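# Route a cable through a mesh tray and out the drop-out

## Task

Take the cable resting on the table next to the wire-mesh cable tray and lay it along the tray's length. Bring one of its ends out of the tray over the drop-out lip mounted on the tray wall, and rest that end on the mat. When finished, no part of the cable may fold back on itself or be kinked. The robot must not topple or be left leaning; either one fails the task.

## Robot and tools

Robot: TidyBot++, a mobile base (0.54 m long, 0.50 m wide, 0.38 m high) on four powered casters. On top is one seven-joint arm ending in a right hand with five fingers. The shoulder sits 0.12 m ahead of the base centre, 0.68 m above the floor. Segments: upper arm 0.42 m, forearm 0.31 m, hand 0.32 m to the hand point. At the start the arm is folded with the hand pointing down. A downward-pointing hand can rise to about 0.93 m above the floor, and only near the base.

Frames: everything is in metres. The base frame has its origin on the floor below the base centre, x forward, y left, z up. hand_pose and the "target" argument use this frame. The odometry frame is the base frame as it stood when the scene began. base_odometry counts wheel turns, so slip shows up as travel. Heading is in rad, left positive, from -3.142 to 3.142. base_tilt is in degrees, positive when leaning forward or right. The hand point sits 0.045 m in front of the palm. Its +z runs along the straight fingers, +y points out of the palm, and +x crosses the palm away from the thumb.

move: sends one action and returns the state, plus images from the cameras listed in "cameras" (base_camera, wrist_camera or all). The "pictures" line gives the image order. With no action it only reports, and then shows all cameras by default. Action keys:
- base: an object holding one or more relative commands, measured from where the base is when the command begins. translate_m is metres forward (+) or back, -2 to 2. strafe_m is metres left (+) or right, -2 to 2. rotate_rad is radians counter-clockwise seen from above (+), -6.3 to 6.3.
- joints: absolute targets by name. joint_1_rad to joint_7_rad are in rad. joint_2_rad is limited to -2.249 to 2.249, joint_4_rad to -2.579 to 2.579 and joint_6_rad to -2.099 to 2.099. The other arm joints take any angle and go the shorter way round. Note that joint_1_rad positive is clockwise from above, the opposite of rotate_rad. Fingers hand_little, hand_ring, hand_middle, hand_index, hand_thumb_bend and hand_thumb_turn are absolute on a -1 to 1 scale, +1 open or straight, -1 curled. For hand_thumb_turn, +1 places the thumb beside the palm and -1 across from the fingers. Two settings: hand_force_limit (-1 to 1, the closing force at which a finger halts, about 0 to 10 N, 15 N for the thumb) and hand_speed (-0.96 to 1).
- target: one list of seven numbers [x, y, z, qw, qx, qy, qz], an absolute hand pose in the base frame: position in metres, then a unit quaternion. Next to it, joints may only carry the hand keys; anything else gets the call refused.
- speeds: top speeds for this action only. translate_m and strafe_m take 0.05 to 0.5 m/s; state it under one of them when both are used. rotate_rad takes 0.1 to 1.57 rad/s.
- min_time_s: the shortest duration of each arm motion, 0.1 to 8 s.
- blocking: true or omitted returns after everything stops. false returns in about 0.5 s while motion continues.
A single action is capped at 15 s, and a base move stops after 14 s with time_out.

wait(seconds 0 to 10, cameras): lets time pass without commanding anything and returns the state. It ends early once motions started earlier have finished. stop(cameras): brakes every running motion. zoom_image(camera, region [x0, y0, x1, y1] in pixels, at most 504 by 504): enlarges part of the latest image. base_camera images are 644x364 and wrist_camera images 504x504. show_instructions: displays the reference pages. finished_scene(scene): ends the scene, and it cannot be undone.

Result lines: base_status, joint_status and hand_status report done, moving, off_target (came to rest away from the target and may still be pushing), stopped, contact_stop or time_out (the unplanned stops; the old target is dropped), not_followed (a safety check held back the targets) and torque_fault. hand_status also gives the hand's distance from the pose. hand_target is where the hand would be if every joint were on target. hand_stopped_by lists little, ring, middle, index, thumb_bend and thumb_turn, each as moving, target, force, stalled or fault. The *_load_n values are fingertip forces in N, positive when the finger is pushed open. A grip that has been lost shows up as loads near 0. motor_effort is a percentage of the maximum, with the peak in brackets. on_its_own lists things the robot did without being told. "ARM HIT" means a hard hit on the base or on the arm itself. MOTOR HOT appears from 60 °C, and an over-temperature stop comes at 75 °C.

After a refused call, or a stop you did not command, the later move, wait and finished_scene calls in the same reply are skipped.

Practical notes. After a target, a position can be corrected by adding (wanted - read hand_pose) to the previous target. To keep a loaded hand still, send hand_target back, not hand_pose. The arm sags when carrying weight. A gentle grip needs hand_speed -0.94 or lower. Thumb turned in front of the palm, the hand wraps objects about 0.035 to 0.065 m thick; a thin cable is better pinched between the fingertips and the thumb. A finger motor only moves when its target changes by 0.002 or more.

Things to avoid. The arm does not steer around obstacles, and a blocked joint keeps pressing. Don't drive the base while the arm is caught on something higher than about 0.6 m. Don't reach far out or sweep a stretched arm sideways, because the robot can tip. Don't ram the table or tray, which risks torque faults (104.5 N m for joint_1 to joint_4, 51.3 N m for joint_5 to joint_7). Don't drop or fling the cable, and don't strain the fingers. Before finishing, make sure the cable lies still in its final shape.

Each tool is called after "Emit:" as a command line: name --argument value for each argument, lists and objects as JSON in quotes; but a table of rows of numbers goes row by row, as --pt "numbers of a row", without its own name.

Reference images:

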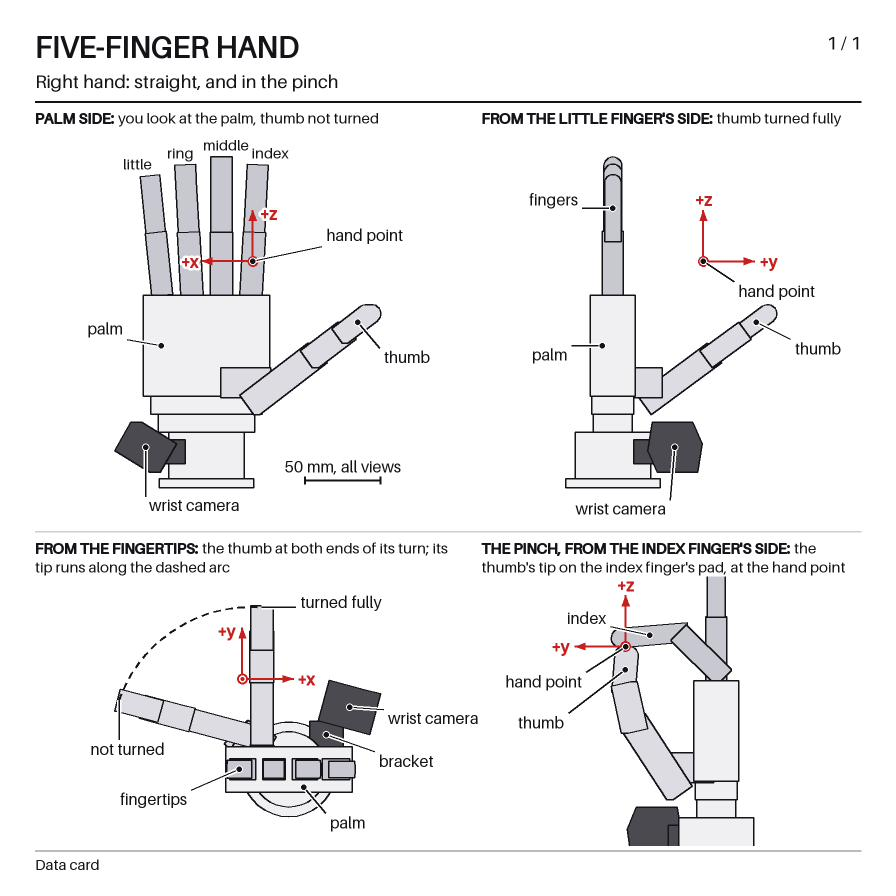

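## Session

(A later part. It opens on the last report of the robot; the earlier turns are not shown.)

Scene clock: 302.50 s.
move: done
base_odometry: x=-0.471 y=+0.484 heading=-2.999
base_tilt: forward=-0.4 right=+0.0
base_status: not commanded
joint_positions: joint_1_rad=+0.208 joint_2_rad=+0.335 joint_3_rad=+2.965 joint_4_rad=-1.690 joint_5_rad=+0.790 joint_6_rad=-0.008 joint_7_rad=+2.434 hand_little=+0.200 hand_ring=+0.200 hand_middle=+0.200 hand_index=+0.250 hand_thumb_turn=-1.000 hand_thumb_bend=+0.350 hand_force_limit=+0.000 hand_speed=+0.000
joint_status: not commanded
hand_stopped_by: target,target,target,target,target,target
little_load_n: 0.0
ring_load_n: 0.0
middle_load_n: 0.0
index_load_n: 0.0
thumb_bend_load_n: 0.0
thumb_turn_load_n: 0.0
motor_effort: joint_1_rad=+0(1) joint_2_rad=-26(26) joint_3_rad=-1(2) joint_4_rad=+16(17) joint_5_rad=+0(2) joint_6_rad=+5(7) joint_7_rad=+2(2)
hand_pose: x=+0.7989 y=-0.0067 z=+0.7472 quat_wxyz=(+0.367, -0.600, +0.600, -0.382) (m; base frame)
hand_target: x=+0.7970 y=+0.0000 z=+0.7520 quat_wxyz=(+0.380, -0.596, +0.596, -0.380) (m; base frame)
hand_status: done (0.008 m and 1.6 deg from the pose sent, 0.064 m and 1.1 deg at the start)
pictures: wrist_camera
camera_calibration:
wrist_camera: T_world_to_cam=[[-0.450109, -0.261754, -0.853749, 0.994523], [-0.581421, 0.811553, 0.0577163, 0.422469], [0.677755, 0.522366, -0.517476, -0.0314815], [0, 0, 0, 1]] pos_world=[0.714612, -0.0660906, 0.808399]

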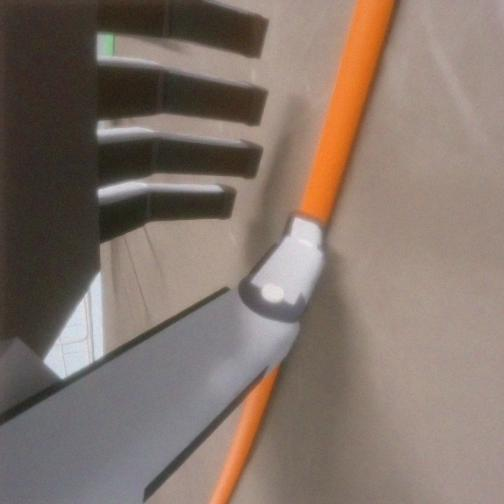

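Emit:
move --target '[0.799, 0.005, 0.718, 0.38, -0.5963, 0.5963, -0.38]' --min_time_s 1.5 --cameras '["wrist_camera"]'

Scene clock: 305.87 s.
move: done
base_odometry: x=-0.471 y=+0.484 heading=-2.999
base_tilt: forward=-0.4 right=+0.0
base_status: not commanded
joint_positions: joint_1_rad=-0.027 joint_2_rad=+0.335 joint_3_rad=+3.276 joint_4_rad=-1.738 joint_5_rad=+0.756 joint_6_rad=+0.137 joint_7_rad=+2.433 hand_little=+0.200 hand_ring=+0.200 hand_middle=+0.200 hand_index=+0.250 hand_thumb_turn=-1.000 hand_thumb_bend=+0.350 hand_force_limit=+0.000 hand_speed=+0.000
joint_status: not commanded
hand_stopped_by: target,target,target,target,target,target
little_load_n: -0.5
ring_load_n: 0.0
middle_load_n: 0.0
index_load_n: 0.0
thumb_bend_load_n: -2.5
thumb_turn_load_n: -1.5
motor_effort: joint_1_rad=-1(1) joint_2_rad=-20(26) joint_3_rad=+0(1) joint_4_rad=+12(16) joint_5_rad=+0(1) joint_6_rad=+3(6) joint_7_rad=+1(2)
hand_pose: x=+0.8056 y=-0.0059 z=+0.7451 quat_wxyz=(+0.377, -0.600, +0.579, -0.403) (m; base frame)
hand_target: x=+0.7990 y=+0.0050 z=+0.7180 quat_wxyz=(+0.380, -0.596, +0.596, -0.380) (m; base frame)
hand_status: done (0.030 m and 3.3 deg from the pose sent, 0.031 m and 1.6 deg at the start)
pictures: wrist_camera
camera_calibration:
wrist_camera: T_world_to_cam=[[-0.400318, -0.293503, -0.868102, 0.966461], [-0.596148, 0.802867, 0.00346135, 0.478106], [0.695955, 0.518903, -0.496373, -0.0679276], [0, 0, 0, 1]] pos_world=[0.719188, -0.0649485, 0.803615]

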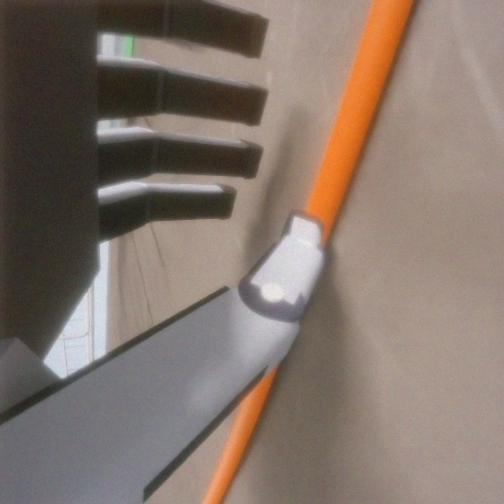

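Emit:
move --target '[0.793, 0.004, 0.775, 0.38, -0.5963, 0.5963, -0.38]' --min_time_s 1.0 --joints '{"hand_thumb_bend": 0.12, "hand_index": -0.05, "hand_middle": 0.1, "hand_ring": 0.1, "hand_little": 0.1}'

Emit:
move --target '[0.790, 0.004, 0.715, 0.38, -0.5963, 0.5963, -0.38]' --min_time_s 2 --cameras '["wrist_camera"]'

Scene clock: 311.90 s.
move: done
base_odometry: x=-0.471 y=+0.484 heading=-3.000
base_tilt: forward=-0.3 right=+0.0
base_status: not commanded
joint_positions: joint_1_rad=+0.311 joint_2_rad=+0.338 joint_3_rad=+2.824 joint_4_rad=-1.693 joint_5_rad=+0.756 joint_6_rad=-0.019 joint_7_rad=+2.433 hand_little=+0.100 hand_ring=+0.100 hand_middle=+0.100 hand_index=-0.050 hand_thumb_turn=-1.000 hand_thumb_bend=+0.120 hand_force_limit=+0.000 hand_speed=+0.000
joint_status: all done
hand_stopped_by: target,target,target,target,target,target
little_load_n: 0.0
ring_load_n: 0.0
middle_load_n: 0.0
index_load_n: 0.0
thumb_bend_load_n: 0.0
thumb_turn_load_n: 0.0
motor_effort: joint_1_rad=+0(2) joint_2_rad=-25(26) joint_3_rad=-2(2) joint_4_rad=+16(16) joint_5_rad=+0(2) joint_6_rad=+5(6) joint_7_rad=+2(2)
hand_pose: x=+0.7944 y=+0.0114 z=+0.7507 quat_wxyz=(+0.389, -0.590, +0.611, -0.357) (m; base frame)
hand_target: x=+0.7930 y=+0.0040 z=+0.7750 quat_wxyz=(+0.380, -0.596, +0.596, -0.380) (m; base frame)
hand_status: done (0.025 m and 3.4 deg from the pose sent, 0.034 m and 3.3 deg at the start)
pictures: none

Scene clock: 314.20 s.
move: done
base_odometry: x=-0.471 y=+0.484 heading=-2.999
base_tilt: forward=-0.4 right=+0.0
base_status: not commanded
joint_positions: joint_1_rad=-0.046 joint_2_rad=+0.332 joint_3_rad=+3.294 joint_4_rad=-1.770 joint_5_rad=+0.725 joint_6_rad=+0.164 joint_7_rad=+2.433 hand_little=+0.100 hand_ring=+0.100 hand_middle=+0.100 hand_index=-0.050 hand_thumb_turn=-1.000 hand_thumb_bend=+0.120 hand_force_limit=+0.000 hand_speed=+0.000
joint_status: not commanded
hand_stopped_by: target,target,target,target,target,target
little_load_n: 0.0
ring_load_n: 0.0
middle_load_n: -6.0
index_load_n: 0.0
thumb_bend_load_n: 0.0
thumb_turn_load_n: 0.0
motor_effort: joint_1_rad=+0(1) joint_2_rad=-18(25) joint_3_rad=+0(2) joint_4_rad=+12(16) joint_5_rad=+0(1) joint_6_rad=+3(6) joint_7_rad=+2(2)
hand_pose: x=+0.7991 y=+0.0023 z=+0.7380 quat_wxyz=(+0.385, -0.595, +0.586, -0.392) (m; base frame)
hand_target: x=+0.7900 y=+0.0040 z=+0.7150 quat_wxyz=(+0.380, -0.596, +0.596, -0.380) (m; base frame)
hand_status: done (0.025 m and 2.0 deg from the pose sent, 0.037 m and 3.4 deg at the start)
pictures: wrist_camera
camera_calibration:
wrist_camera: T_world_to_cam=[[-0.403364, -0.266738, -0.875299, 0.967744], [-0.597256, 0.801452, 0.030999, 0.448219], [0.693241, 0.535281, -0.482587, -0.0792703], [0, 0, 0, 1]] pos_world=[0.713007, -0.0586594, 0.794916]

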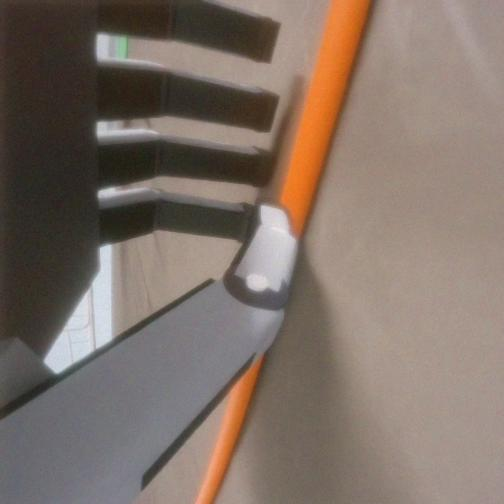

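Emit:
move --target '[0.783, 0.004, 0.785, 0.38, -0.5963, 0.5963, -0.38]' --min_time_s 1.0 --joints '{"hand_thumb_bend": 0.25, "hand_index": -0.1, "hand_middle": 0.0, "hand_ring": 0.0, "hand_little": 0.0}'

Emit:
move --target '[0.778, 0.004, 0.717, 0.38, -0.5963, 0.5963, -0.38]' --min_time_s 2 --cameras '["wrist_camera"]'

Scene clock: 319.00 s.
move: done
base_odometry: x=-0.471 y=+0.484 heading=-3.000
base_tilt: forward=-0.3 right=+0.0
base_status: not commanded
joint_positions: joint_1_rad=+0.374 joint_2_rad=+0.317 joint_3_rad=+2.753 joint_4_rad=-1.700 joint_5_rad=+0.722 joint_6_rad=-0.044 joint_7_rad=+2.485 hand_little=+0.000 hand_ring=+0.000 hand_middle=+0.000 hand_index=-0.100 hand_thumb_turn=-1.000 hand_thumb_bend=+0.250 hand_force_limit=+0.000 hand_speed=+0.000
joint_status: all done
hand_stopped_by: target,target,target,target,target,target
little_load_n: 0.0
ring_load_n: 0.0
middle_load_n: 0.0
index_load_n: 0.0
thumb_bend_load_n: 0.0
thumb_turn_load_n: 0.0
motor_effort: joint_1_rad=+1(2) joint_2_rad=-24(25) joint_3_rad=-2(2) joint_4_rad=+16(16) joint_5_rad=+0(1) joint_6_rad=+6(6) joint_7_rad=+2(2)
hand_pose: x=+0.7855 y=+0.0089 z=+0.7598 quat_wxyz=(+0.387, -0.592, +0.609, -0.359) (m; base frame)
hand_target: x=+0.7830 y=+0.0040 z=+0.7850 quat_wxyz=(+0.380, -0.596, +0.596, -0.380) (m; base frame)
hand_status: done (0.026 m and 3.0 deg from the pose sent, 0.050 m and 2.0 deg at the start)
pictures: none

Scene clock: 321.30 s.
move: done
base_odometry: x=-0.471 y=+0.484 heading=-3.000
base_tilt: forward=-0.4 right=+0.0
base_status: not commanded
joint_positions: joint_1_rad=-0.053 joint_2_rad=+0.308 joint_3_rad=+3.303 joint_4_rad=-1.801 joint_5_rad=+0.711 joint_6_rad=+0.172 joint_7_rad=+2.485 hand_little=+0.000 hand_ring=+0.000 hand_middle=+0.000 hand_index=-0.100 hand_thumb_turn=-1.000 hand_thumb_bend=+0.250 hand_force_limit=+0.000 hand_speed=+0.000
joint_status: not commanded
hand_stopped_by: target,target,target,target,target,target
little_load_n: 0.0
ring_load_n: 0.0
middle_load_n: -5.0
index_load_n: 0.5
thumb_bend_load_n: 0.0
thumb_turn_load_n: 0.5
motor_effort: joint_1_rad=+0(2) joint_2_rad=-18(25) joint_3_rad=+1(2) joint_4_rad=+12(16) joint_5_rad=+0(1) joint_6_rad=+3(6) joint_7_rad=+2(2)
hand_pose: x=+0.7880 y=+0.0005 z=+0.7377 quat_wxyz=(+0.378, -0.606, +0.575, -0.399) (m; base frame)
hand_target: x=+0.7780 y=+0.0040 z=+0.7170 quat_wxyz=(+0.380, -0.596, +0.596, -0.380) (m; base frame)
hand_status: done (0.023 m and 3.4 deg from the pose sent, 0.044 m and 3.0 deg at the start)
pictures: wrist_camera
camera_calibration:
wrist_camera: T_world_to_cam=[[-0.399804, -0.300744, -0.865858, 0.952765], [-0.609235, 0.792968, 0.00588374, 0.471025], [0.684828, 0.529863, -0.500256, -0.0510784], [0, 0, 0, 1]] pos_world=[0.702864, -0.0599046, 0.796636]

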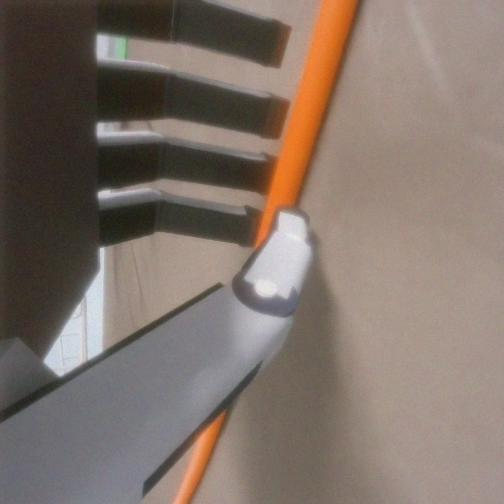

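Emit:
move --joints '{"hand_thumb_bend": -0.4, "hand_force_limit": -0.2, "hand_speed": -0.7}' --cameras '["wrist_camera"]'

Scene clock: 323.90 s.
move: done
base_odometry: x=-0.471 y=+0.484 heading=-3.000
base_tilt: forward=-0.4 right=+0.0
base_status: not commanded
joint_positions: joint_1_rad=-0.053 joint_2_rad=+0.308 joint_3_rad=+3.304 joint_4_rad=-1.802 joint_5_rad=+0.710 joint_6_rad=+0.173 joint_7_rad=+2.485 hand_little=+0.000 hand_ring=+0.000 hand_middle=+0.000 hand_index=-0.100 hand_thumb_turn=-1.000 hand_thumb_bend=-0.400 hand_force_limit=-0.200 hand_speed=-0.700
joint_status: all done
hand_stopped_by: target,target,target,target,target,target
little_load_n: 0.0
ring_load_n: 0.0
middle_load_n: -5.0
index_load_n: 0.0
thumb_bend_load_n: 0.0
thumb_turn_load_n: 0.0
motor_effort: joint_1_rad=+0(1) joint_2_rad=-18(18) joint_3_rad=+0(1) joint_4_rad=+12(12) joint_5_rad=-1(1) joint_6_rad=+3(3) joint_7_rad=+2(2)
hand_pose: x=+0.7880 y=+0.0005 z=+0.7377 quat_wxyz=(+0.379, -0.606, +0.575, -0.399) (m; base frame)
hand_target: x=+0.7780 y=+0.0040 z=+0.7170 quat_wxyz=(+0.380, -0.596, +0.596, -0.380) (m; base frame)
hand_status: not commanded
pictures: wrist_camera
camera_calibration:
wrist_camera: T_world_to_cam=[[-0.399601, -0.300372, -0.866081, 0.952693], [-0.609235, 0.792967, 0.00608001, 0.470809], [0.684947, 0.530076, -0.499867, -0.0514398], [0, 0, 0, 1]] pos_world=[0.702764, -0.0599061, 0.796533]

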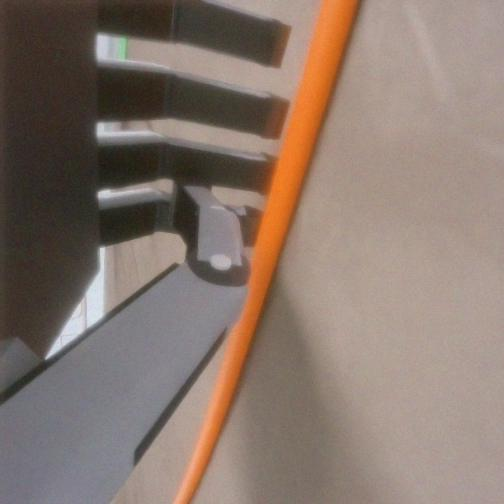

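Emit:
move --target '[0.74, 0.0, 0.88, 0.2706, -0.6533, 0.6533, -0.2706]' --joints '{"hand_thumb_bend": 1.0, "hand_index": -0.3, "hand_middle": -0.25, "hand_ring": -0.3, "hand_little": -0.3, "hand_speed": 0.0}'

Emit:
move --target '[0.60, 0.0, 0.82, 0.2706, -0.6533, 0.6533, -0.2706]' --base '{"translate_m": 0.22}' --speeds '{"translate_m": 0.2}' --cameras '["all"]'

Scene clock: 331.53 s.
move: off_target
base_odometry: x=-0.471 y=+0.484 heading=-2.999
base_tilt: forward=-0.3 right=+0.0
base_status: not commanded
joint_positions: joint_1_rad=+0.204 joint_2_rad=+0.310 joint_3_rad=+2.927 joint_4_rad=-1.055 joint_5_rad=+0.116 joint_6_rad=-0.963 joint_7_rad=+3.089 hand_little=-0.300 hand_ring=-0.300 hand_middle=-0.241 hand_index=-0.274 hand_thumb_turn=-1.000 hand_thumb_bend=-0.264 hand_force_limit=-0.200 hand_speed=+0.000
joint_status: hand_index off_target (ended at -0.274, target -0.300); hand_thumb_bend off_target (ended at -0.264, target +1.000); the others done
hand_stopped_by: target,target,force,force,stalled,target
little_load_n: 0.0
ring_load_n: 0.0
middle_load_n: 11.0
index_load_n: 1.0
thumb_bend_load_n: -25.0
thumb_turn_load_n: -5.5
motor_effort: joint_1_rad=+0(2) joint_2_rad=-25(27) joint_3_rad=-1(2) joint_4_rad=+16(17) joint_5_rad=+0(2) joint_6_rad=+5(7) joint_7_rad=+2(2)
hand_pose: x=+0.7456 y=-0.0120 z=+0.8860 quat_wxyz=(+0.270, -0.630, +0.666, -0.294) (m; base frame)
hand_target: x=+0.7400 y=+0.0000 z=+0.8800 quat_wxyz=(+0.271, -0.653, +0.653, -0.271) (m; base frame)
hand_status: done (0.015 m and 4.0 deg from the pose sent, 0.150 m and 21.9 deg at the start)
pictures: none

Scene clock: 333.67 s.
move: done
base_odometry: x=-0.689 y=+0.453 heading=-3.000
base_tilt: forward=-0.4 right=+0.0
base_status: done
joint_positions: joint_1_rad=-0.036 joint_2_rad=-0.015 joint_3_rad=+3.271 joint_4_rad=-1.633 joint_5_rad=-0.048 joint_6_rad=-0.789 joint_7_rad=+3.223 hand_little=-0.300 hand_ring=-0.300 hand_middle=-0.241 hand_index=-0.274 hand_thumb_turn=-1.000 hand_thumb_bend=-0.264 hand_force_limit=-0.200 hand_speed=+0.000
joint_status: not commanded
hand_stopped_by: target,target,force,force,stalled,target
little_load_n: 0.0
ring_load_n: 0.5
middle_load_n: 11.0
index_load_n: 1.0
thumb_bend_load_n: -24.5
thumb_turn_load_n: -5.5
motor_effort: joint_1_rad=+0(1) joint_2_rad=-15(26) joint_3_rad=+0(2) joint_4_rad=+16(17) joint_5_rad=+0(1) joint_6_rad=+5(6) joint_7_rad=+1(2)
hand_pose: x=+0.5995 y=-0.0042 z=+0.8082 quat_wxyz=(+0.248, -0.649, +0.670, -0.260) (m; base frame)
hand_target: x=+0.6000 y=+0.0000 z=+0.8200 quat_wxyz=(+0.271, -0.653, +0.653, -0.271) (m; base frame)
hand_status: done (0.013 m and 3.5 deg from the pose sent, 0.160 m and 4.0 deg at the start)
pictures: base_camera, wrist_camera
camera_calibration:
wrist_camera: T_world_to_cam=[[-0.742331, -0.229016, -0.629679, 0.9517], [-0.493521, 0.82252, 0.282661, 0.0665683], [0.45319, 0.520588, -0.723607, 0.435092], [0, 0, 0, 1]] pos_world=[0.54215, -0.0633029, 0.895285]

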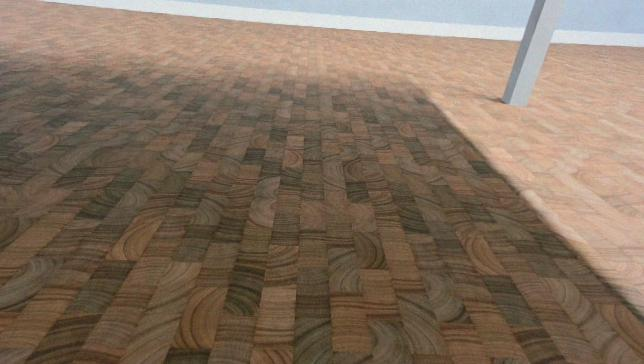

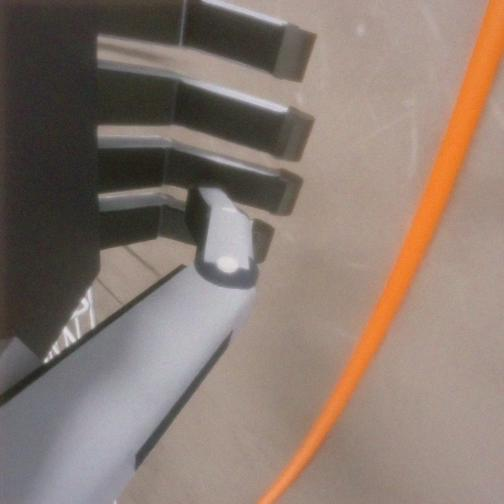

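Emit:
move --joints '{"hand_index": 0.6, "hand_middle": 0.6}'

Emit:
move --joints '{"hand_thumb_bend": 0.98}'

Emit:
move --joints '{"hand_index": -0.25, "hand_middle": -0.25, "hand_ring": -0.32, "hand_little": -0.32}' --target '[0.585, 0.005, 0.78, 0.2706, -0.6533, 0.6533, -0.2706]' --cameras '["wrist_camera"]'

Scene clock: 335.13 s.
move: done
base_odometry: x=-0.689 y=+0.453 heading=-3.000
base_tilt: forward=-0.3 right=+0.0
base_status: not commanded
joint_positions: joint_1_rad=-0.037 joint_2_rad=-0.015 joint_3_rad=+3.271 joint_4_rad=-1.633 joint_5_rad=-0.049 joint_6_rad=-0.787 joint_7_rad=+3.224 hand_little=-0.300 hand_ring=-0.300 hand_middle=+0.600 hand_index=+0.600 hand_thumb_turn=-1.000 hand_thumb_bend=-0.259 hand_force_limit=-0.200 hand_speed=+0.000
joint_status: all done
hand_stopped_by: target,target,target,target,stalled,target
little_load_n: 0.0
ring_load_n: 0.0
middle_load_n: 0.0
index_load_n: 0.0
thumb_bend_load_n: 0.0
thumb_turn_load_n: 0.0
motor_effort: joint_1_rad=-1(1) joint_2_rad=-16(16) joint_3_rad=+0(0) joint_4_rad=+16(16) joint_5_rad=+0(1) joint_6_rad=+5(6) joint_7_rad=+2(2)
hand_pose: x=+0.5999 y=-0.0041 z=+0.8083 quat_wxyz=(+0.249, -0.649, +0.670, -0.260) (m; base frame)
hand_target: x=+0.6000 y=+0.0000 z=+0.8200 quat_wxyz=(+0.271, -0.653, +0.653, -0.271) (m; base frame)
hand_status: not commanded
pictures: none

Scene clock: 336.50 s.
move: done
base_odometry: x=-0.689 y=+0.453 heading=-3.000
base_tilt: forward=-0.3 right=+0.0
base_status: not commanded
joint_positions: joint_1_rad=-0.037 joint_2_rad=-0.015 joint_3_rad=+3.271 joint_4_rad=-1.633 joint_5_rad=-0.049 joint_6_rad=-0.787 joint_7_rad=+3.224 hand_little=-0.300 hand_ring=-0.300 hand_middle=+0.600 hand_index=+0.600 hand_thumb_turn=-1.000 hand_thumb_bend=+0.980 hand_force_limit=-0.200 hand_speed=+0.000
joint_status: all done
hand_stopped_by: target,target,target,target,target,target
little_load_n: 0.0
ring_load_n: 0.0
middle_load_n: -0.5
index_load_n: 0.0
thumb_bend_load_n: 0.0
thumb_turn_load_n: 0.0
motor_effort: joint_1_rad=-1(1) joint_2_rad=-16(16) joint_3_rad=+0(0) joint_4_rad=+16(16) joint_5_rad=+0(1) joint_6_rad=+5(5) joint_7_rad=+1(2)
hand_pose: x=+0.5999 y=-0.0041 z=+0.8083 quat_wxyz=(+0.249, -0.649, +0.670, -0.260) (m; base frame)
hand_target: x=+0.6000 y=+0.0000 z=+0.8200 quat_wxyz=(+0.271, -0.653, +0.653, -0.271) (m; base frame)
hand_status: not commanded
pictures: none

Scene clock: 337.60 s.
move: done
base_odometry: x=-0.689 y=+0.453 heading=-3.000
base_tilt: forward=-0.3 right=+0.0
base_status: not commanded
joint_positions: joint_1_rad=-0.123 joint_2_rad=-0.044 joint_3_rad=+3.334 joint_4_rad=-1.790 joint_5_rad=-0.049 joint_6_rad=-0.663 joint_7_rad=+3.224 hand_little=-0.320 hand_ring=-0.320 hand_middle=-0.250 hand_index=-0.250 hand_thumb_turn=-1.000 hand_thumb_bend=+0.980 hand_force_limit=-0.200 hand_speed=+0.000
joint_status: all done
hand_stopped_by: target,target,target,target,target,target
little_load_n: 0.0
ring_load_n: 0.0
middle_load_n: 0.0
index_load_n: 0.0
thumb_bend_load_n: 0.0
thumb_turn_load_n: 0.5
motor_effort: joint_1_rad=+0(1) joint_2_rad=-15(16) joint_3_rad=+0(0) joint_4_rad=+16(17) joint_5_rad=+0(1) joint_6_rad=+5(6) joint_7_rad=+1(2)
hand_pose: x=+0.5830 y=+0.0070 z=+0.7674 quat_wxyz=(+0.252, -0.655, +0.666, -0.255) (m; base frame)
hand_target: x=+0.5850 y=+0.0050 z=+0.7800 quat_wxyz=(+0.271, -0.653, +0.653, -0.271) (m; base frame)
hand_status: done (0.013 m and 3.2 deg from the pose sent, 0.033 m and 3.4 deg at the start)
pictures: wrist_camera
camera_calibration:
wrist_camera: T_world_to_cam=[[-0.739581, -0.238523, -0.629385, 0.914641], [-0.507736, 0.811569, 0.289066, 0.0642066], [0.441841, 0.53335, -0.721329, 0.411969], [0, 0, 0, 1]] pos_world=[0.527027, -0.0536681, 0.854267]

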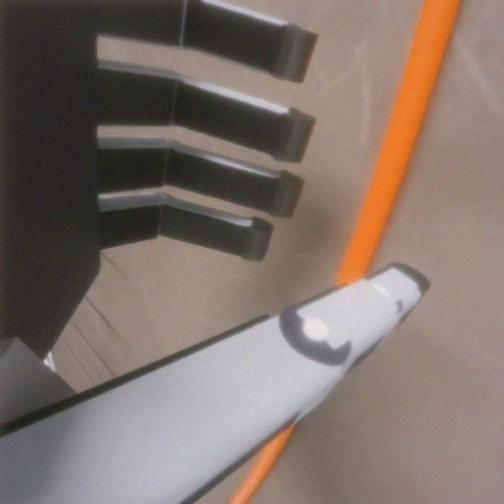

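Emit:
move --target '[0.577, 0.003, 0.735, 0.2706, -0.6533, 0.6533, -0.2706]' --min_time_s 1.5 --cameras '["wrist_camera"]'

Scene clock: 340.07 s.
move: done
base_odometry: x=-0.689 y=+0.453 heading=-3.000
base_tilt: forward=-0.3 right=+0.0
base_status: not commanded
joint_positions: joint_1_rad=-0.152 joint_2_rad=-0.053 joint_3_rad=+3.373 joint_4_rad=-1.923 joint_5_rad=-0.062 joint_6_rad=-0.514 joint_7_rad=+3.248 hand_little=-0.320 hand_ring=-0.320 hand_middle=-0.250 hand_index=-0.250 hand_thumb_turn=-1.000 hand_thumb_bend=+0.980 hand_force_limit=-0.200 hand_speed=+0.000
joint_status: not commanded
hand_stopped_by: target,target,target,target,target,target
little_load_n: 0.0
ring_load_n: 0.0
middle_load_n: -4.5
index_load_n: 0.0
thumb_bend_load_n: 0.0
thumb_turn_load_n: -0.5
motor_effort: joint_1_rad=+0(1) joint_2_rad=-12(15) joint_3_rad=+0(0) joint_4_rad=+15(16) joint_5_rad=+0(1) joint_6_rad=+5(6) joint_7_rad=+2(2)
hand_pose: x=+0.5777 y=+0.0022 z=+0.7338 quat_wxyz=(+0.258, -0.651, +0.663, -0.265) (m; base frame)
hand_target: x=+0.5770 y=+0.0030 z=+0.7350 quat_wxyz=(+0.271, -0.653, +0.653, -0.271) (m; base frame)
hand_status: done (0.002 m and 1.9 deg from the pose sent, 0.033 m and 3.2 deg at the start)
pictures: wrist_camera
camera_calibration:
wrist_camera: T_world_to_cam=[[-0.72432, -0.237853, -0.647137, 0.892655], [-0.511393, 0.814869, 0.272884, 0.0890116], [0.462426, 0.528596, -0.711863, 0.373877], [0, 0, 0, 1]] pos_world=[0.519198, -0.0578419, 0.819529]

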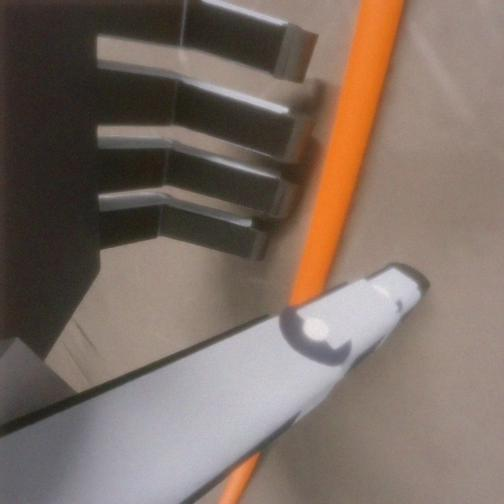

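Emit:
move --joints '{"hand_thumb_bend": -0.3, "hand_force_limit": -0.3, "hand_speed": -0.8}' --cameras '["wrist_camera"]'

Scene clock: 345.33 s.
move: off_target
base_odometry: x=-0.689 y=+0.453 heading=-3.000
base_tilt: forward=-0.4 right=+0.0
base_status: not commanded
joint_positions: joint_1_rad=-0.152 joint_2_rad=-0.053 joint_3_rad=+3.373 joint_4_rad=-1.923 joint_5_rad=-0.062 joint_6_rad=-0.514 joint_7_rad=+3.249 hand_little=-0.320 hand_ring=-0.320 hand_middle=-0.250 hand_index=-0.250 hand_thumb_turn=-1.000 hand_thumb_bend=+0.478 hand_force_limit=-0.300 hand_speed=-0.800
joint_status: hand_thumb_bend off_target (ended at +0.478, target -0.300); the others done
hand_stopped_by: target,target,target,target,force,target
little_load_n: 0.0
ring_load_n: 0.0
middle_load_n: -2.0
index_load_n: 0.0
thumb_bend_load_n: 4.0
thumb_turn_load_n: 2.0
motor_effort: joint_1_rad=+0(1) joint_2_rad=-12(13) joint_3_rad=+0(0) joint_4_rad=+14(15) joint_5_rad=-1(1) joint_6_rad=+5(6) joint_7_rad=+1(2)
hand_pose: x=+0.5775 y=+0.0022 z=+0.7339 quat_wxyz=(+0.259, -0.651, +0.663, -0.265) (m; base frame)
hand_target: x=+0.5770 y=+0.0030 z=+0.7350 quat_wxyz=(+0.271, -0.653, +0.653, -0.271) (m; base frame)
hand_status: not commanded
pictures: wrist_camera
camera_calibration:
wrist_camera: T_world_to_cam=[[-0.723792, -0.238704, -0.647414, 0.89248], [-0.512149, 0.814618, 0.272216, 0.0898068], [0.462416, 0.5286, -0.711866, 0.374048], [0, 0, 0, 1]] pos_world=[0.518998, -0.0578414, 0.81963]

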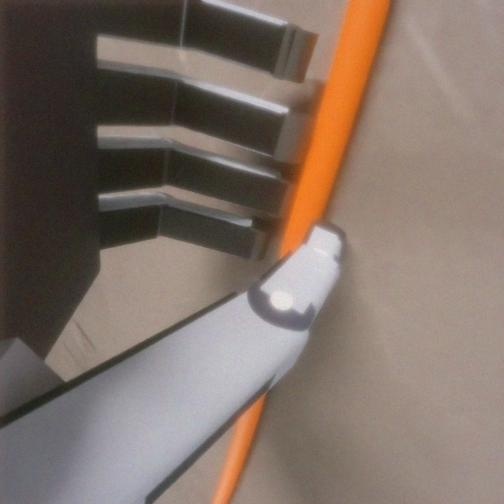

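Emit:
move --joints '{"hand_thumb_bend": -0.35, "hand_middle": -0.9, "hand_force_limit": 0.2, "hand_speed": -0.85}'

Emit:
move --target '[0.577, 0.003, 0.79, 0.2706, -0.6533, 0.6533, -0.2706]' --min_time_s 2.5 --cameras '["wrist_camera"]'

Scene clock: 348.17 s.
move: off_target
base_odometry: x=-0.689 y=+0.453 heading=-3.000
base_tilt: forward=-0.3 right=+0.0
base_status: not commanded
joint_positions: joint_1_rad=-0.152 joint_2_rad=-0.054 joint_3_rad=+3.374 joint_4_rad=-1.926 joint_5_rad=-0.062 joint_6_rad=-0.512 joint_7_rad=+3.250 hand_little=-0.320 hand_ring=-0.320 hand_middle=-0.275 hand_index=-0.250 hand_thumb_turn=-1.000 hand_thumb_bend=+0.469 hand_force_limit=+0.200 hand_speed=-0.850
joint_status: hand_middle off_target (ended at -0.275, target -0.900); hand_thumb_bend off_target (ended at +0.469, target -0.350); the others done
hand_stopped_by: target,target,force,target,force,target
little_load_n: 0.0
ring_load_n: 0.5
middle_load_n: 5.0
index_load_n: 0.0
thumb_bend_load_n: 8.5
thumb_turn_load_n: 6.0
motor_effort: joint_1_rad=-1(1) joint_2_rad=-13(14) joint_3_rad=+0(1) joint_4_rad=+15(16) joint_5_rad=+0(1) joint_6_rad=+5(6) joint_7_rad=+1(2)
hand_pose: x=+0.5771 y=+0.0018 z=+0.7331 quat_wxyz=(+0.258, -0.651, +0.663, -0.265) (m; base frame)
hand_target: x=+0.5770 y=+0.0030 z=+0.7350 quat_wxyz=(+0.271, -0.653, +0.653, -0.271) (m; base frame)
hand_status: not commanded
pictures: none

Scene clock: 350.97 s.
move: done
base_odometry: x=-0.689 y=+0.453 heading=-3.000
base_tilt: forward=-0.3 right=+0.0
base_status: not commanded
joint_positions: joint_1_rad=-0.172 joint_2_rad=-0.068 joint_3_rad=+3.387 joint_4_rad=-1.824 joint_5_rad=-0.062 joint_6_rad=-0.618 joint_7_rad=+3.250 hand_little=-0.320 hand_ring=-0.320 hand_middle=-0.275 hand_index=-0.250 hand_thumb_turn=-1.000 hand_thumb_bend=+0.469 hand_force_limit=+0.200 hand_speed=-0.850
joint_status: not commanded
hand_stopped_by: target,target,force,target,force,target
little_load_n: 0.0
ring_load_n: 0.0
middle_load_n: 6.0
index_load_n: 0.0
thumb_bend_load_n: 8.0
thumb_turn_load_n: 5.0
motor_effort: joint_1_rad=+0(1) joint_2_rad=-14(15) joint_3_rad=+0(1) joint_4_rad=+16(17) joint_5_rad=-1(2) joint_6_rad=+5(6) joint_7_rad=+1(2)
hand_pose: x=+0.5828 y=+0.0056 z=+0.7703 quat_wxyz=(+0.265, -0.653, +0.658, -0.265) (m; base frame)
hand_target: x=+0.5770 y=+0.0030 z=+0.7900 quat_wxyz=(+0.271, -0.653, +0.653, -0.271) (m; base frame)
hand_status: done (0.021 m and 1.0 deg from the pose sent, 0.057 m and 1.9 deg at the start)
pictures: wrist_camera
camera_calibration:
wrist_camera: T_world_to_cam=[[-0.71392, -0.24471, -0.656075, 0.921612], [-0.525522, 0.806444, 0.271061, 0.08861], [0.462757, 0.538298, -0.704337, 0.389672], [0, 0, 0, 1]] pos_world=[0.524201, -0.0556916, 0.855089]

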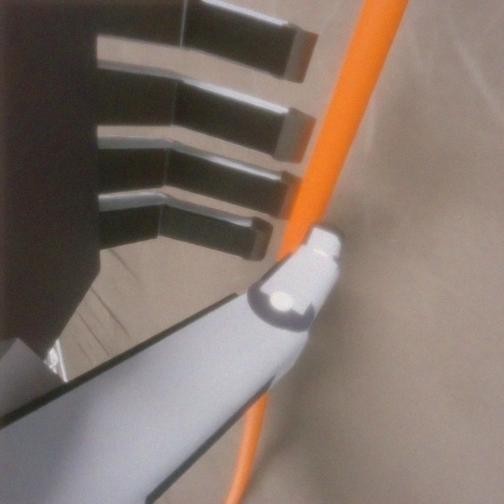

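Emit:
move --target '[0.565, 0.003, 0.84, 0.1228, -0.6964, 0.6964, -0.1228]' --min_time_s 3.5 --cameras '["wrist_camera"]'

Scene clock: 362.33 s.
move: done
base_odometry: x=-0.689 y=+0.453 heading=-3.000
base_tilt: forward=-0.3 right=+0.0
base_status: not commanded
joint_positions: joint_1_rad=+0.157 joint_2_rad=+0.184 joint_3_rad=+3.022 joint_4_rad=-1.161 joint_5_rad=-0.037 joint_6_rad=-1.407 joint_7_rad=+3.247 hand_little=-0.320 hand_ring=-0.320 hand_middle=-0.275 hand_index=-0.250 hand_thumb_turn=-1.000 hand_thumb_bend=+0.469 hand_force_limit=+0.200 hand_speed=-0.850
joint_status: not commanded
hand_stopped_by: target,target,force,target,force,target
little_load_n: 0.0
ring_load_n: 0.0
middle_load_n: 3.0
index_load_n: 0.5
thumb_bend_load_n: 4.5
thumb_turn_load_n: 2.5
motor_effort: joint_1_rad=+2(2) joint_2_rad=-21(21) joint_3_rad=+0(1) joint_4_rad=+15(17) joint_5_rad=+0(2) joint_6_rad=+3(6) joint_7_rad=+2(2)
hand_pose: x=+0.5656 y=+0.0165 z=+0.8467 quat_wxyz=(+0.149, -0.715, +0.671, -0.128) (m; base frame)
hand_target: x=+0.5650 y=+0.0030 z=+0.8400 quat_wxyz=(+0.123, -0.696, +0.696, -0.123) (m; base frame)
hand_status: done (0.015 m and 4.7 deg from the pose sent, 0.072 m and 24.1 deg at the start)
pictures: wrist_camera
camera_calibration:
wrist_camera: T_world_to_cam=[[-0.884387, -0.30422, -0.353991, 0.803755], [-0.447506, 0.768201, 0.457827, -0.151526], [0.132656, 0.56331, -0.815527, 0.725904], [0, 0, 0, 1]] pos_world=[0.546726, -0.0479884, 0.94589]

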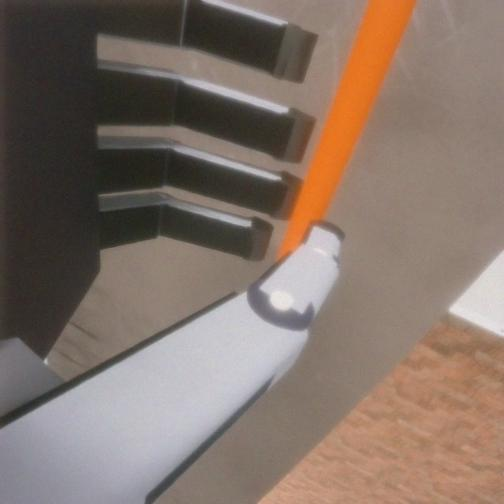

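Emit:
move --joints '{"hand_thumb_bend": -0.38, "hand_middle": -0.93, "hand_force_limit": 0.4, "hand_speed": -0.88}'

Emit:
move --target '[0.57, 0.003, 0.90, 0.183, -0.683, 0.683, -0.183]' --min_time_s 3 --cameras '["wrist_camera"]'

Scene clock: 363.53 s.
move: off_target
base_odometry: x=-0.689 y=+0.453 heading=-3.000
base_tilt: forward=-0.3 right=+0.0
base_status: not commanded
joint_positions: joint_1_rad=+0.157 joint_2_rad=+0.184 joint_3_rad=+3.022 joint_4_rad=-1.161 joint_5_rad=-0.037 joint_6_rad=-1.408 joint_7_rad=+3.247 hand_little=-0.320 hand_ring=-0.320 hand_middle=-0.294 hand_index=-0.250 hand_thumb_turn=-1.000 hand_thumb_bend=+0.464 hand_force_limit=+0.400 hand_speed=-0.880
joint_status: hand_middle off_target (ended at -0.294, target -0.930); hand_thumb_bend off_target (ended at +0.464, target -0.380); the others done
hand_stopped_by: target,target,force,target,force,target
little_load_n: 0.0
ring_load_n: 0.0
middle_load_n: 10.0
index_load_n: 0.0
thumb_bend_load_n: 12.5
thumb_turn_load_n: 3.0
motor_effort: joint_1_rad=+1(1) joint_2_rad=-21(21) joint_3_rad=+0(0) joint_4_rad=+15(15) joint_5_rad=+0(1) joint_6_rad=+3(3) joint_7_rad=+2(2)
hand_pose: x=+0.5653 y=+0.0164 z=+0.8466 quat_wxyz=(+0.149, -0.715, +0.671, -0.128) (m; base frame)
hand_target: x=+0.5650 y=+0.0030 z=+0.8400 quat_wxyz=(+0.123, -0.696, +0.696, -0.123) (m; base frame)
hand_status: not commanded
pictures: none

Scene clock: 366.83 s.
move: done
base_odometry: x=-0.689 y=+0.453 heading=-3.000
base_tilt: forward=-0.3 right=+0.0
base_status: not commanded
joint_positions: joint_1_rad=+0.143 joint_2_rad=+0.153 joint_3_rad=+3.060 joint_4_rad=-1.126 joint_5_rad=-0.037 joint_6_rad=-1.408 joint_7_rad=+3.247 hand_little=-0.320 hand_ring=-0.320 hand_middle=-0.294 hand_index=-0.250 hand_thumb_turn=-1.000 hand_thumb_bend=+0.464 hand_force_limit=+0.400 hand_speed=-0.880
joint_status: not commanded
hand_stopped_by: target,target,force,target,force,target
little_load_n: 0.0
ring_load_n: 0.0
middle_load_n: 10.0
index_load_n: 0.0
thumb_bend_load_n: 12.5
thumb_turn_load_n: 2.5
motor_effort: joint_1_rad=+1(2) joint_2_rad=-20(21) joint_3_rad=+0(0) joint_4_rad=+15(15) joint_5_rad=+0(1) joint_6_rad=+4(4) joint_7_rad=+1(2)
hand_pose: x=+0.5689 y=+0.0074 z=+0.8726 quat_wxyz=(+0.164, -0.703, +0.674, -0.156) (m; base frame)
hand_target: x=+0.5700 y=+0.0030 z=+0.9000 quat_wxyz=(+0.183, -0.683, +0.683, -0.183) (m; base frame)
hand_status: done (0.028 m and 4.6 deg from the pose sent, 0.055 m and 8.4 deg at the start)
pictures: wrist_camera
camera_calibration:
wrist_camera: T_world_to_cam=[[-0.867475, -0.288663, -0.405168, 0.848002], [-0.456913, 0.784439, 0.419387, -0.116122], [0.196768, 0.548934, -0.812375, 0.712649], [0, 0, 0, 1]] pos_world=[0.542336, -0.0553199, 0.971221]

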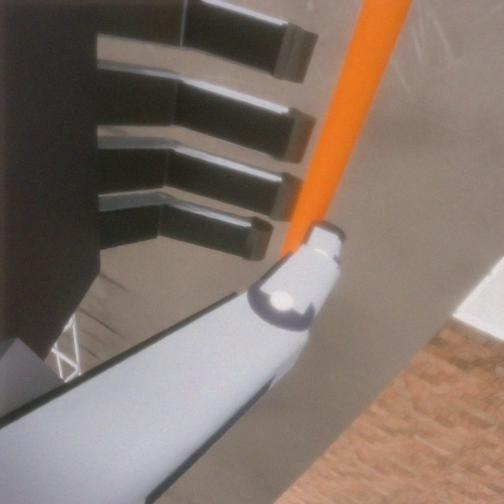

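Emit:
move --target '[0.56, 0.0, 0.955, 0.2706, -0.6533, 0.6533, -0.2706]' --min_time_s 3 --cameras '["wrist_camera"]'

Scene clock: 370.90 s.
move: done
base_odometry: x=-0.689 y=+0.453 heading=-3.000
base_tilt: forward=-0.3 right=+0.0
base_status: not commanded
joint_positions: joint_1_rad=-0.080 joint_2_rad=-0.049 joint_3_rad=+3.303 joint_4_rad=-1.229 joint_5_rad=-0.037 joint_6_rad=-1.234 joint_7_rad=+3.247 hand_little=-0.320 hand_ring=-0.320 hand_middle=-0.294 hand_index=-0.250 hand_thumb_turn=-1.000 hand_thumb_bend=+0.464 hand_force_limit=+0.400 hand_speed=-0.880
joint_status: not commanded
hand_stopped_by: target,target,force,target,force,target
little_load_n: 0.0
ring_load_n: 0.0
middle_load_n: 10.0
index_load_n: 0.0
thumb_bend_load_n: 11.5
thumb_turn_load_n: 2.0
motor_effort: joint_1_rad=+1(1) joint_2_rad=-15(21) joint_3_rad=+1(1) joint_4_rad=+16(16) joint_5_rad=+0(1) joint_6_rad=+5(6) joint_7_rad=+1(2)
hand_pose: x=+0.5593 y=-0.0002 z=+0.9405 quat_wxyz=(+0.244, -0.668, +0.653, -0.260) (m; base frame)
hand_target: x=+0.5600 y=+0.0000 z=+0.9550 quat_wxyz=(+0.271, -0.653, +0.653, -0.271) (m; base frame)
hand_status: done (0.014 m and 3.7 deg from the pose sent, 0.083 m and 19.0 deg at the start)
pictures: wrist_camera
camera_calibration:
wrist_camera: T_world_to_cam=[[-0.735592, -0.27743, -0.618011, 0.991405], [-0.528354, 0.805917, 0.267095, 0.0401317], [0.423966, 0.523002, -0.739407, 0.578173], [0, 0, 0, 1]] pos_world=[0.505348, -0.0596831, 1.02949]

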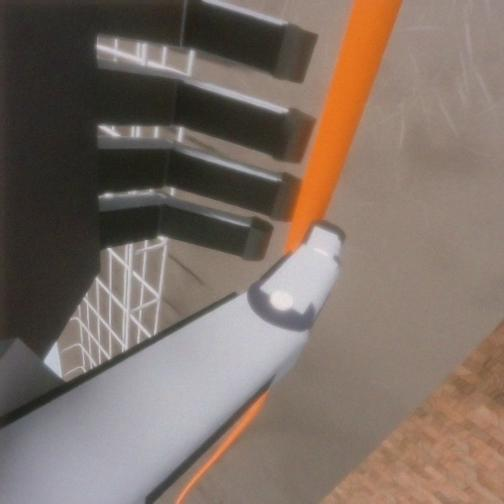

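Emit:
move --target '[0.74, 0.0, 0.965, 0.2706, -0.6533, 0.6533, -0.2706]' --min_time_s 4 --cameras '["wrist_camera"]'

Emit:
move --base '{"translate_m": 0.16}' --speeds '{"translate_m": 0.1}' --cameras '["all"]'

Scene clock: 375.90 s.
move: done
base_odometry: x=-0.689 y=+0.453 heading=-3.000
base_tilt: forward=-0.3 right=+0.0
base_status: not commanded
joint_positions: joint_1_rad=+0.120 joint_2_rad=+0.400 joint_3_rad=+2.998 joint_4_rad=-0.601 joint_5_rad=+0.007 joint_6_rad=-1.317 joint_7_rad=+3.232 hand_little=-0.320 hand_ring=-0.320 hand_middle=-0.294 hand_index=-0.250 hand_thumb_turn=-1.000 hand_thumb_bend=+0.464 hand_force_limit=+0.400 hand_speed=-0.880
joint_status: not commanded
hand_stopped_by: target,target,force,target,force,target
little_load_n: 0.0
ring_load_n: 0.0
middle_load_n: 8.5
index_load_n: 0.0
thumb_bend_load_n: 9.5
thumb_turn_load_n: 2.5
motor_effort: joint_1_rad=+0(1) joint_2_rad=-27(28) joint_3_rad=+0(1) joint_4_rad=+15(16) joint_5_rad=+0(1) joint_6_rad=+6(7) joint_7_rad=+2(2)
hand_pose: x=+0.7384 y=+0.0156 z=+0.9774 quat_wxyz=(+0.289, -0.672, +0.622, -0.280) (m; base frame)
hand_target: x=+0.7400 y=+0.0000 z=+0.9650 quat_wxyz=(+0.271, -0.653, +0.653, -0.271) (m; base frame)
hand_status: done (0.020 m and 4.8 deg from the pose sent, 0.182 m and 3.7 deg at the start)
pictures: wrist_camera
camera_calibration:
wrist_camera: T_world_to_cam=[[-0.653094, -0.309363, -0.691204, 1.16143], [-0.600455, 0.76772, 0.22374, 0.208388], [0.461434, 0.56116, -0.687152, 0.441929], [0, 0, 0, 1]] pos_world=[0.679731, -0.0486726, 1.05983]

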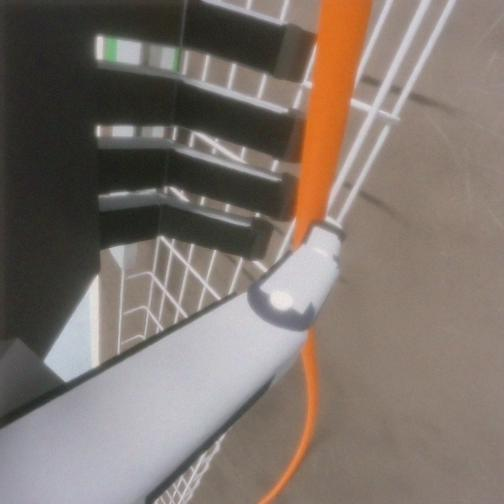

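Scene clock: 378.07 s.
move: done
base_odometry: x=-0.848 y=+0.431 heading=-3.000
base_tilt: forward=-0.3 right=+0.0
base_status: done
joint_positions: joint_1_rad=+0.121 joint_2_rad=+0.408 joint_3_rad=+2.997 joint_4_rad=-0.601 joint_5_rad=+0.008 joint_6_rad=-1.323 joint_7_rad=+3.232 hand_little=-0.320 hand_ring=-0.320 hand_middle=-0.294 hand_index=-0.250 hand_thumb_turn=-1.000 hand_thumb_bend=+0.464 hand_force_limit=+0.400 hand_speed=-0.880
joint_status: not commanded
hand_stopped_by: target,target,force,target,force,target
little_load_n: 0.0
ring_load_n: 1.0
middle_load_n: 12.5
index_load_n: 0.0
thumb_bend_load_n: 12.0
thumb_turn_load_n: -2.0
motor_effort: joint_1_rad=+1(2) joint_2_rad=-26(29) joint_3_rad=+0(0) joint_4_rad=+15(16) joint_5_rad=+0(1) joint_6_rad=+7(8) joint_7_rad=+2(2)
hand_pose: x=+0.7393 y=+0.0152 z=+0.9717 quat_wxyz=(+0.285, -0.674, +0.624, -0.275) (m; base frame)
hand_target: x=+0.7400 y=+0.0000 z=+0.9650 quat_wxyz=(+0.271, -0.653, +0.653, -0.271) (m; base frame)
hand_status: not commanded
pictures: base_camera, wrist_camera
camera_calibration:
wrist_camera: T_world_to_cam=[[-0.661912, -0.308678, -0.683074, 1.15658], [-0.597585, 0.767424, 0.232276, 0.200088], [0.452509, 0.561941, -0.692429, 0.449578], [0, 0, 0, 1]] pos_world=[0.681687, -0.0491774, 1.05486]

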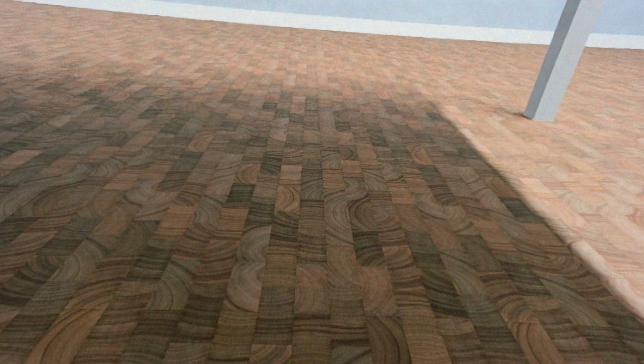

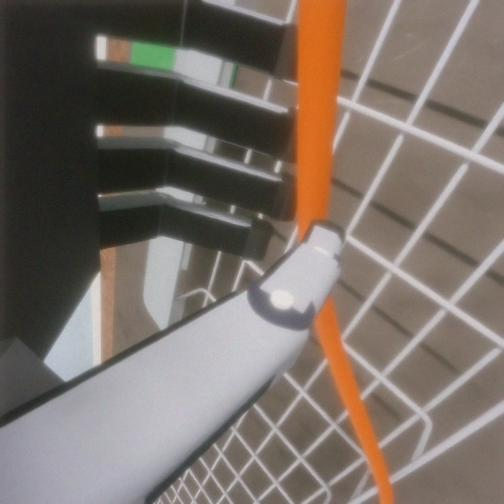

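Emit:
move --base '{"strafe_m": -0.1}' --speeds '{"strafe_m": 0.08}' --cameras '["wrist_camera"]'

Scene clock: 381.27 s.
move: done
base_odometry: x=-0.862 y=+0.530 heading=-3.000
base_tilt: forward=-0.3 right=+0.0
base_status: done
joint_positions: joint_1_rad=+0.126 joint_2_rad=+0.408 joint_3_rad=+2.993 joint_4_rad=-0.601 joint_5_rad=+0.009 joint_6_rad=-1.324 joint_7_rad=+3.231 hand_little=-0.320 hand_ring=-0.320 hand_middle=-0.294 hand_index=-0.250 hand_thumb_turn=-1.000 hand_thumb_bend=+0.464 hand_force_limit=+0.400 hand_speed=-0.880
joint_status: not commanded
hand_stopped_by: target,target,force,target,force,target
little_load_n: 0.0
ring_load_n: 0.0
middle_load_n: 11.0
index_load_n: 0.0
thumb_bend_load_n: 11.0
thumb_turn_load_n: 0.0
motor_effort: joint_1_rad=+1(4) joint_2_rad=-26(28) joint_3_rad=+0(1) joint_4_rad=+15(16) joint_5_rad=+1(2) joint_6_rad=+6(8) joint_7_rad=+2(2)
hand_pose: x=+0.7391 y=+0.0132 z=+0.9718 quat_wxyz=(+0.285, -0.673, +0.625, -0.275) (m; base frame)
hand_target: x=+0.7400 y=+0.0000 z=+0.9650 quat_wxyz=(+0.271, -0.653, +0.653, -0.271) (m; base frame)
hand_status: not commanded
pictures: wrist_camera
camera_calibration:
wrist_camera: T_world_to_cam=[[-0.663086, -0.30578, -0.683239, 1.15691], [-0.595039, 0.769096, 0.233283, 0.198648], [0.454143, 0.56124, -0.691928, 0.449105], [0, 0, 0, 1]] pos_world=[0.681376, -0.0510757, 1.05485]

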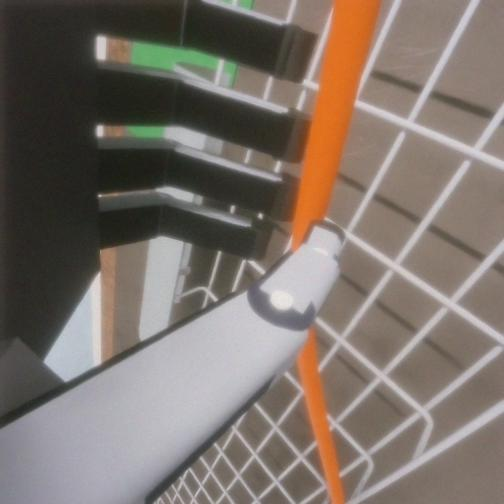

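Emit:
move --target '[0.775, 0.0, 0.835, 0.2706, -0.6533, 0.6533, -0.2706]' --min_time_s 4 --cameras '["wrist_camera"]'

Scene clock: 386.43 s.
move: done
base_odometry: x=-0.862 y=+0.530 heading=-3.000
base_tilt: forward=-0.3 right=+0.0
base_status: not commanded
joint_positions: joint_1_rad=+0.214 joint_2_rad=+0.408 joint_3_rad=+2.876 joint_4_rad=-1.048 joint_5_rad=+0.076 joint_6_rad=-0.940 joint_7_rad=+3.181 hand_little=-0.320 hand_ring=-0.320 hand_middle=-0.294 hand_index=-0.250 hand_thumb_turn=-1.000 hand_thumb_bend=+0.464 hand_force_limit=+0.400 hand_speed=-0.880
joint_status: not commanded
hand_stopped_by: target,target,force,target,force,target
little_load_n: 0.0
ring_load_n: 0.0
middle_load_n: 13.5
index_load_n: 0.0
thumb_bend_load_n: 11.5
thumb_turn_load_n: -1.5
motor_effort: joint_1_rad=+1(1) joint_2_rad=-28(28) joint_3_rad=-1(1) joint_4_rad=+16(17) joint_5_rad=-1(1) joint_6_rad=+6(7) joint_7_rad=+2(2)
hand_pose: x=+0.7671 y=+0.0116 z=+0.8337 quat_wxyz=(+0.269, -0.673, +0.641, -0.254) (m; base frame)
hand_target: x=+0.7750 y=+0.0000 z=+0.8350 quat_wxyz=(+0.271, -0.653, +0.653, -0.271) (m; base frame)
hand_status: done (0.014 m and 3.3 deg from the pose sent, 0.142 m and 4.3 deg at the start)
pictures: wrist_camera
camera_calibration:
wrist_camera: T_world_to_cam=[[-0.706199, -0.28539, -0.647947, 1.08405], [-0.5669, 0.776177, 0.275996, 0.191378], [0.424155, 0.562229, -0.709923, 0.379795], [0, 0, 0, 1]] pos_world=[0.712959, -0.0526963, 0.919215]

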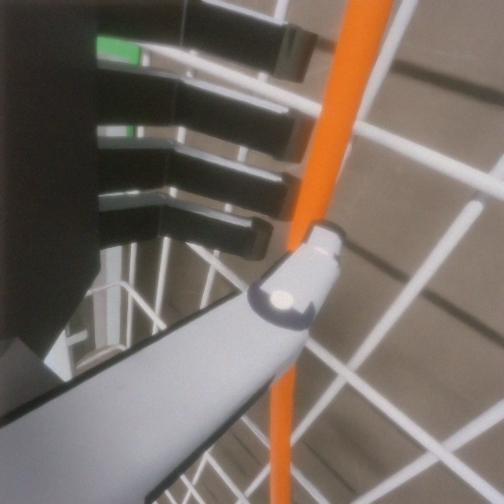

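Emit:
move --joints '{"hand_thumb_bend": 0.7, "hand_middle": -0.2, "hand_speed": -0.6}' --cameras '["wrist_camera"]'

Scene clock: 388.13 s.
move: done
base_odometry: x=-0.862 y=+0.530 heading=-3.000
base_tilt: forward=-0.3 right=+0.0
base_status: not commanded
joint_positions: joint_1_rad=+0.219 joint_2_rad=+0.408 joint_3_rad=+2.876 joint_4_rad=-1.048 joint_5_rad=+0.082 joint_6_rad=-0.934 joint_7_rad=+3.181 hand_little=-0.320 hand_ring=-0.320 hand_middle=-0.200 hand_index=-0.250 hand_thumb_turn=-1.000 hand_thumb_bend=+0.700 hand_force_limit=+0.400 hand_speed=-0.600
joint_status: all done
hand_stopped_by: target,target,target,target,target,target
little_load_n: 0.0
ring_load_n: 0.0
middle_load_n: 0.0
index_load_n: 0.0
thumb_bend_load_n: 0.0
thumb_turn_load_n: 0.0
motor_effort: joint_1_rad=+0(1) joint_2_rad=-28(28) joint_3_rad=-1(2) joint_4_rad=+16(16) joint_5_rad=+0(1) joint_6_rad=+5(6) joint_7_rad=+1(2)
hand_pose: x=+0.7687 y=+0.0066 z=+0.8344 quat_wxyz=(+0.267, -0.671, +0.641, -0.259) (m; base frame)
hand_target: x=+0.7750 y=+0.0000 z=+0.8350 quat_wxyz=(+0.271, -0.653, +0.653, -0.271) (m; base frame)
hand_status: not commanded
pictures: wrist_camera
camera_calibration:
wrist_camera: T_world_to_cam=[[-0.70436, -0.28541, -0.649937, 1.08444], [-0.563809, 0.781229, 0.267956, 0.200289], [0.431273, 0.555177, -0.711183, 0.37807], [0, 0, 0, 1]] pos_world=[0.713713, -0.056857, 0.92003]

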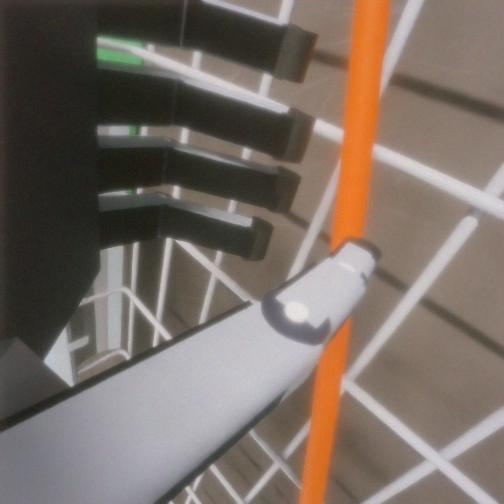

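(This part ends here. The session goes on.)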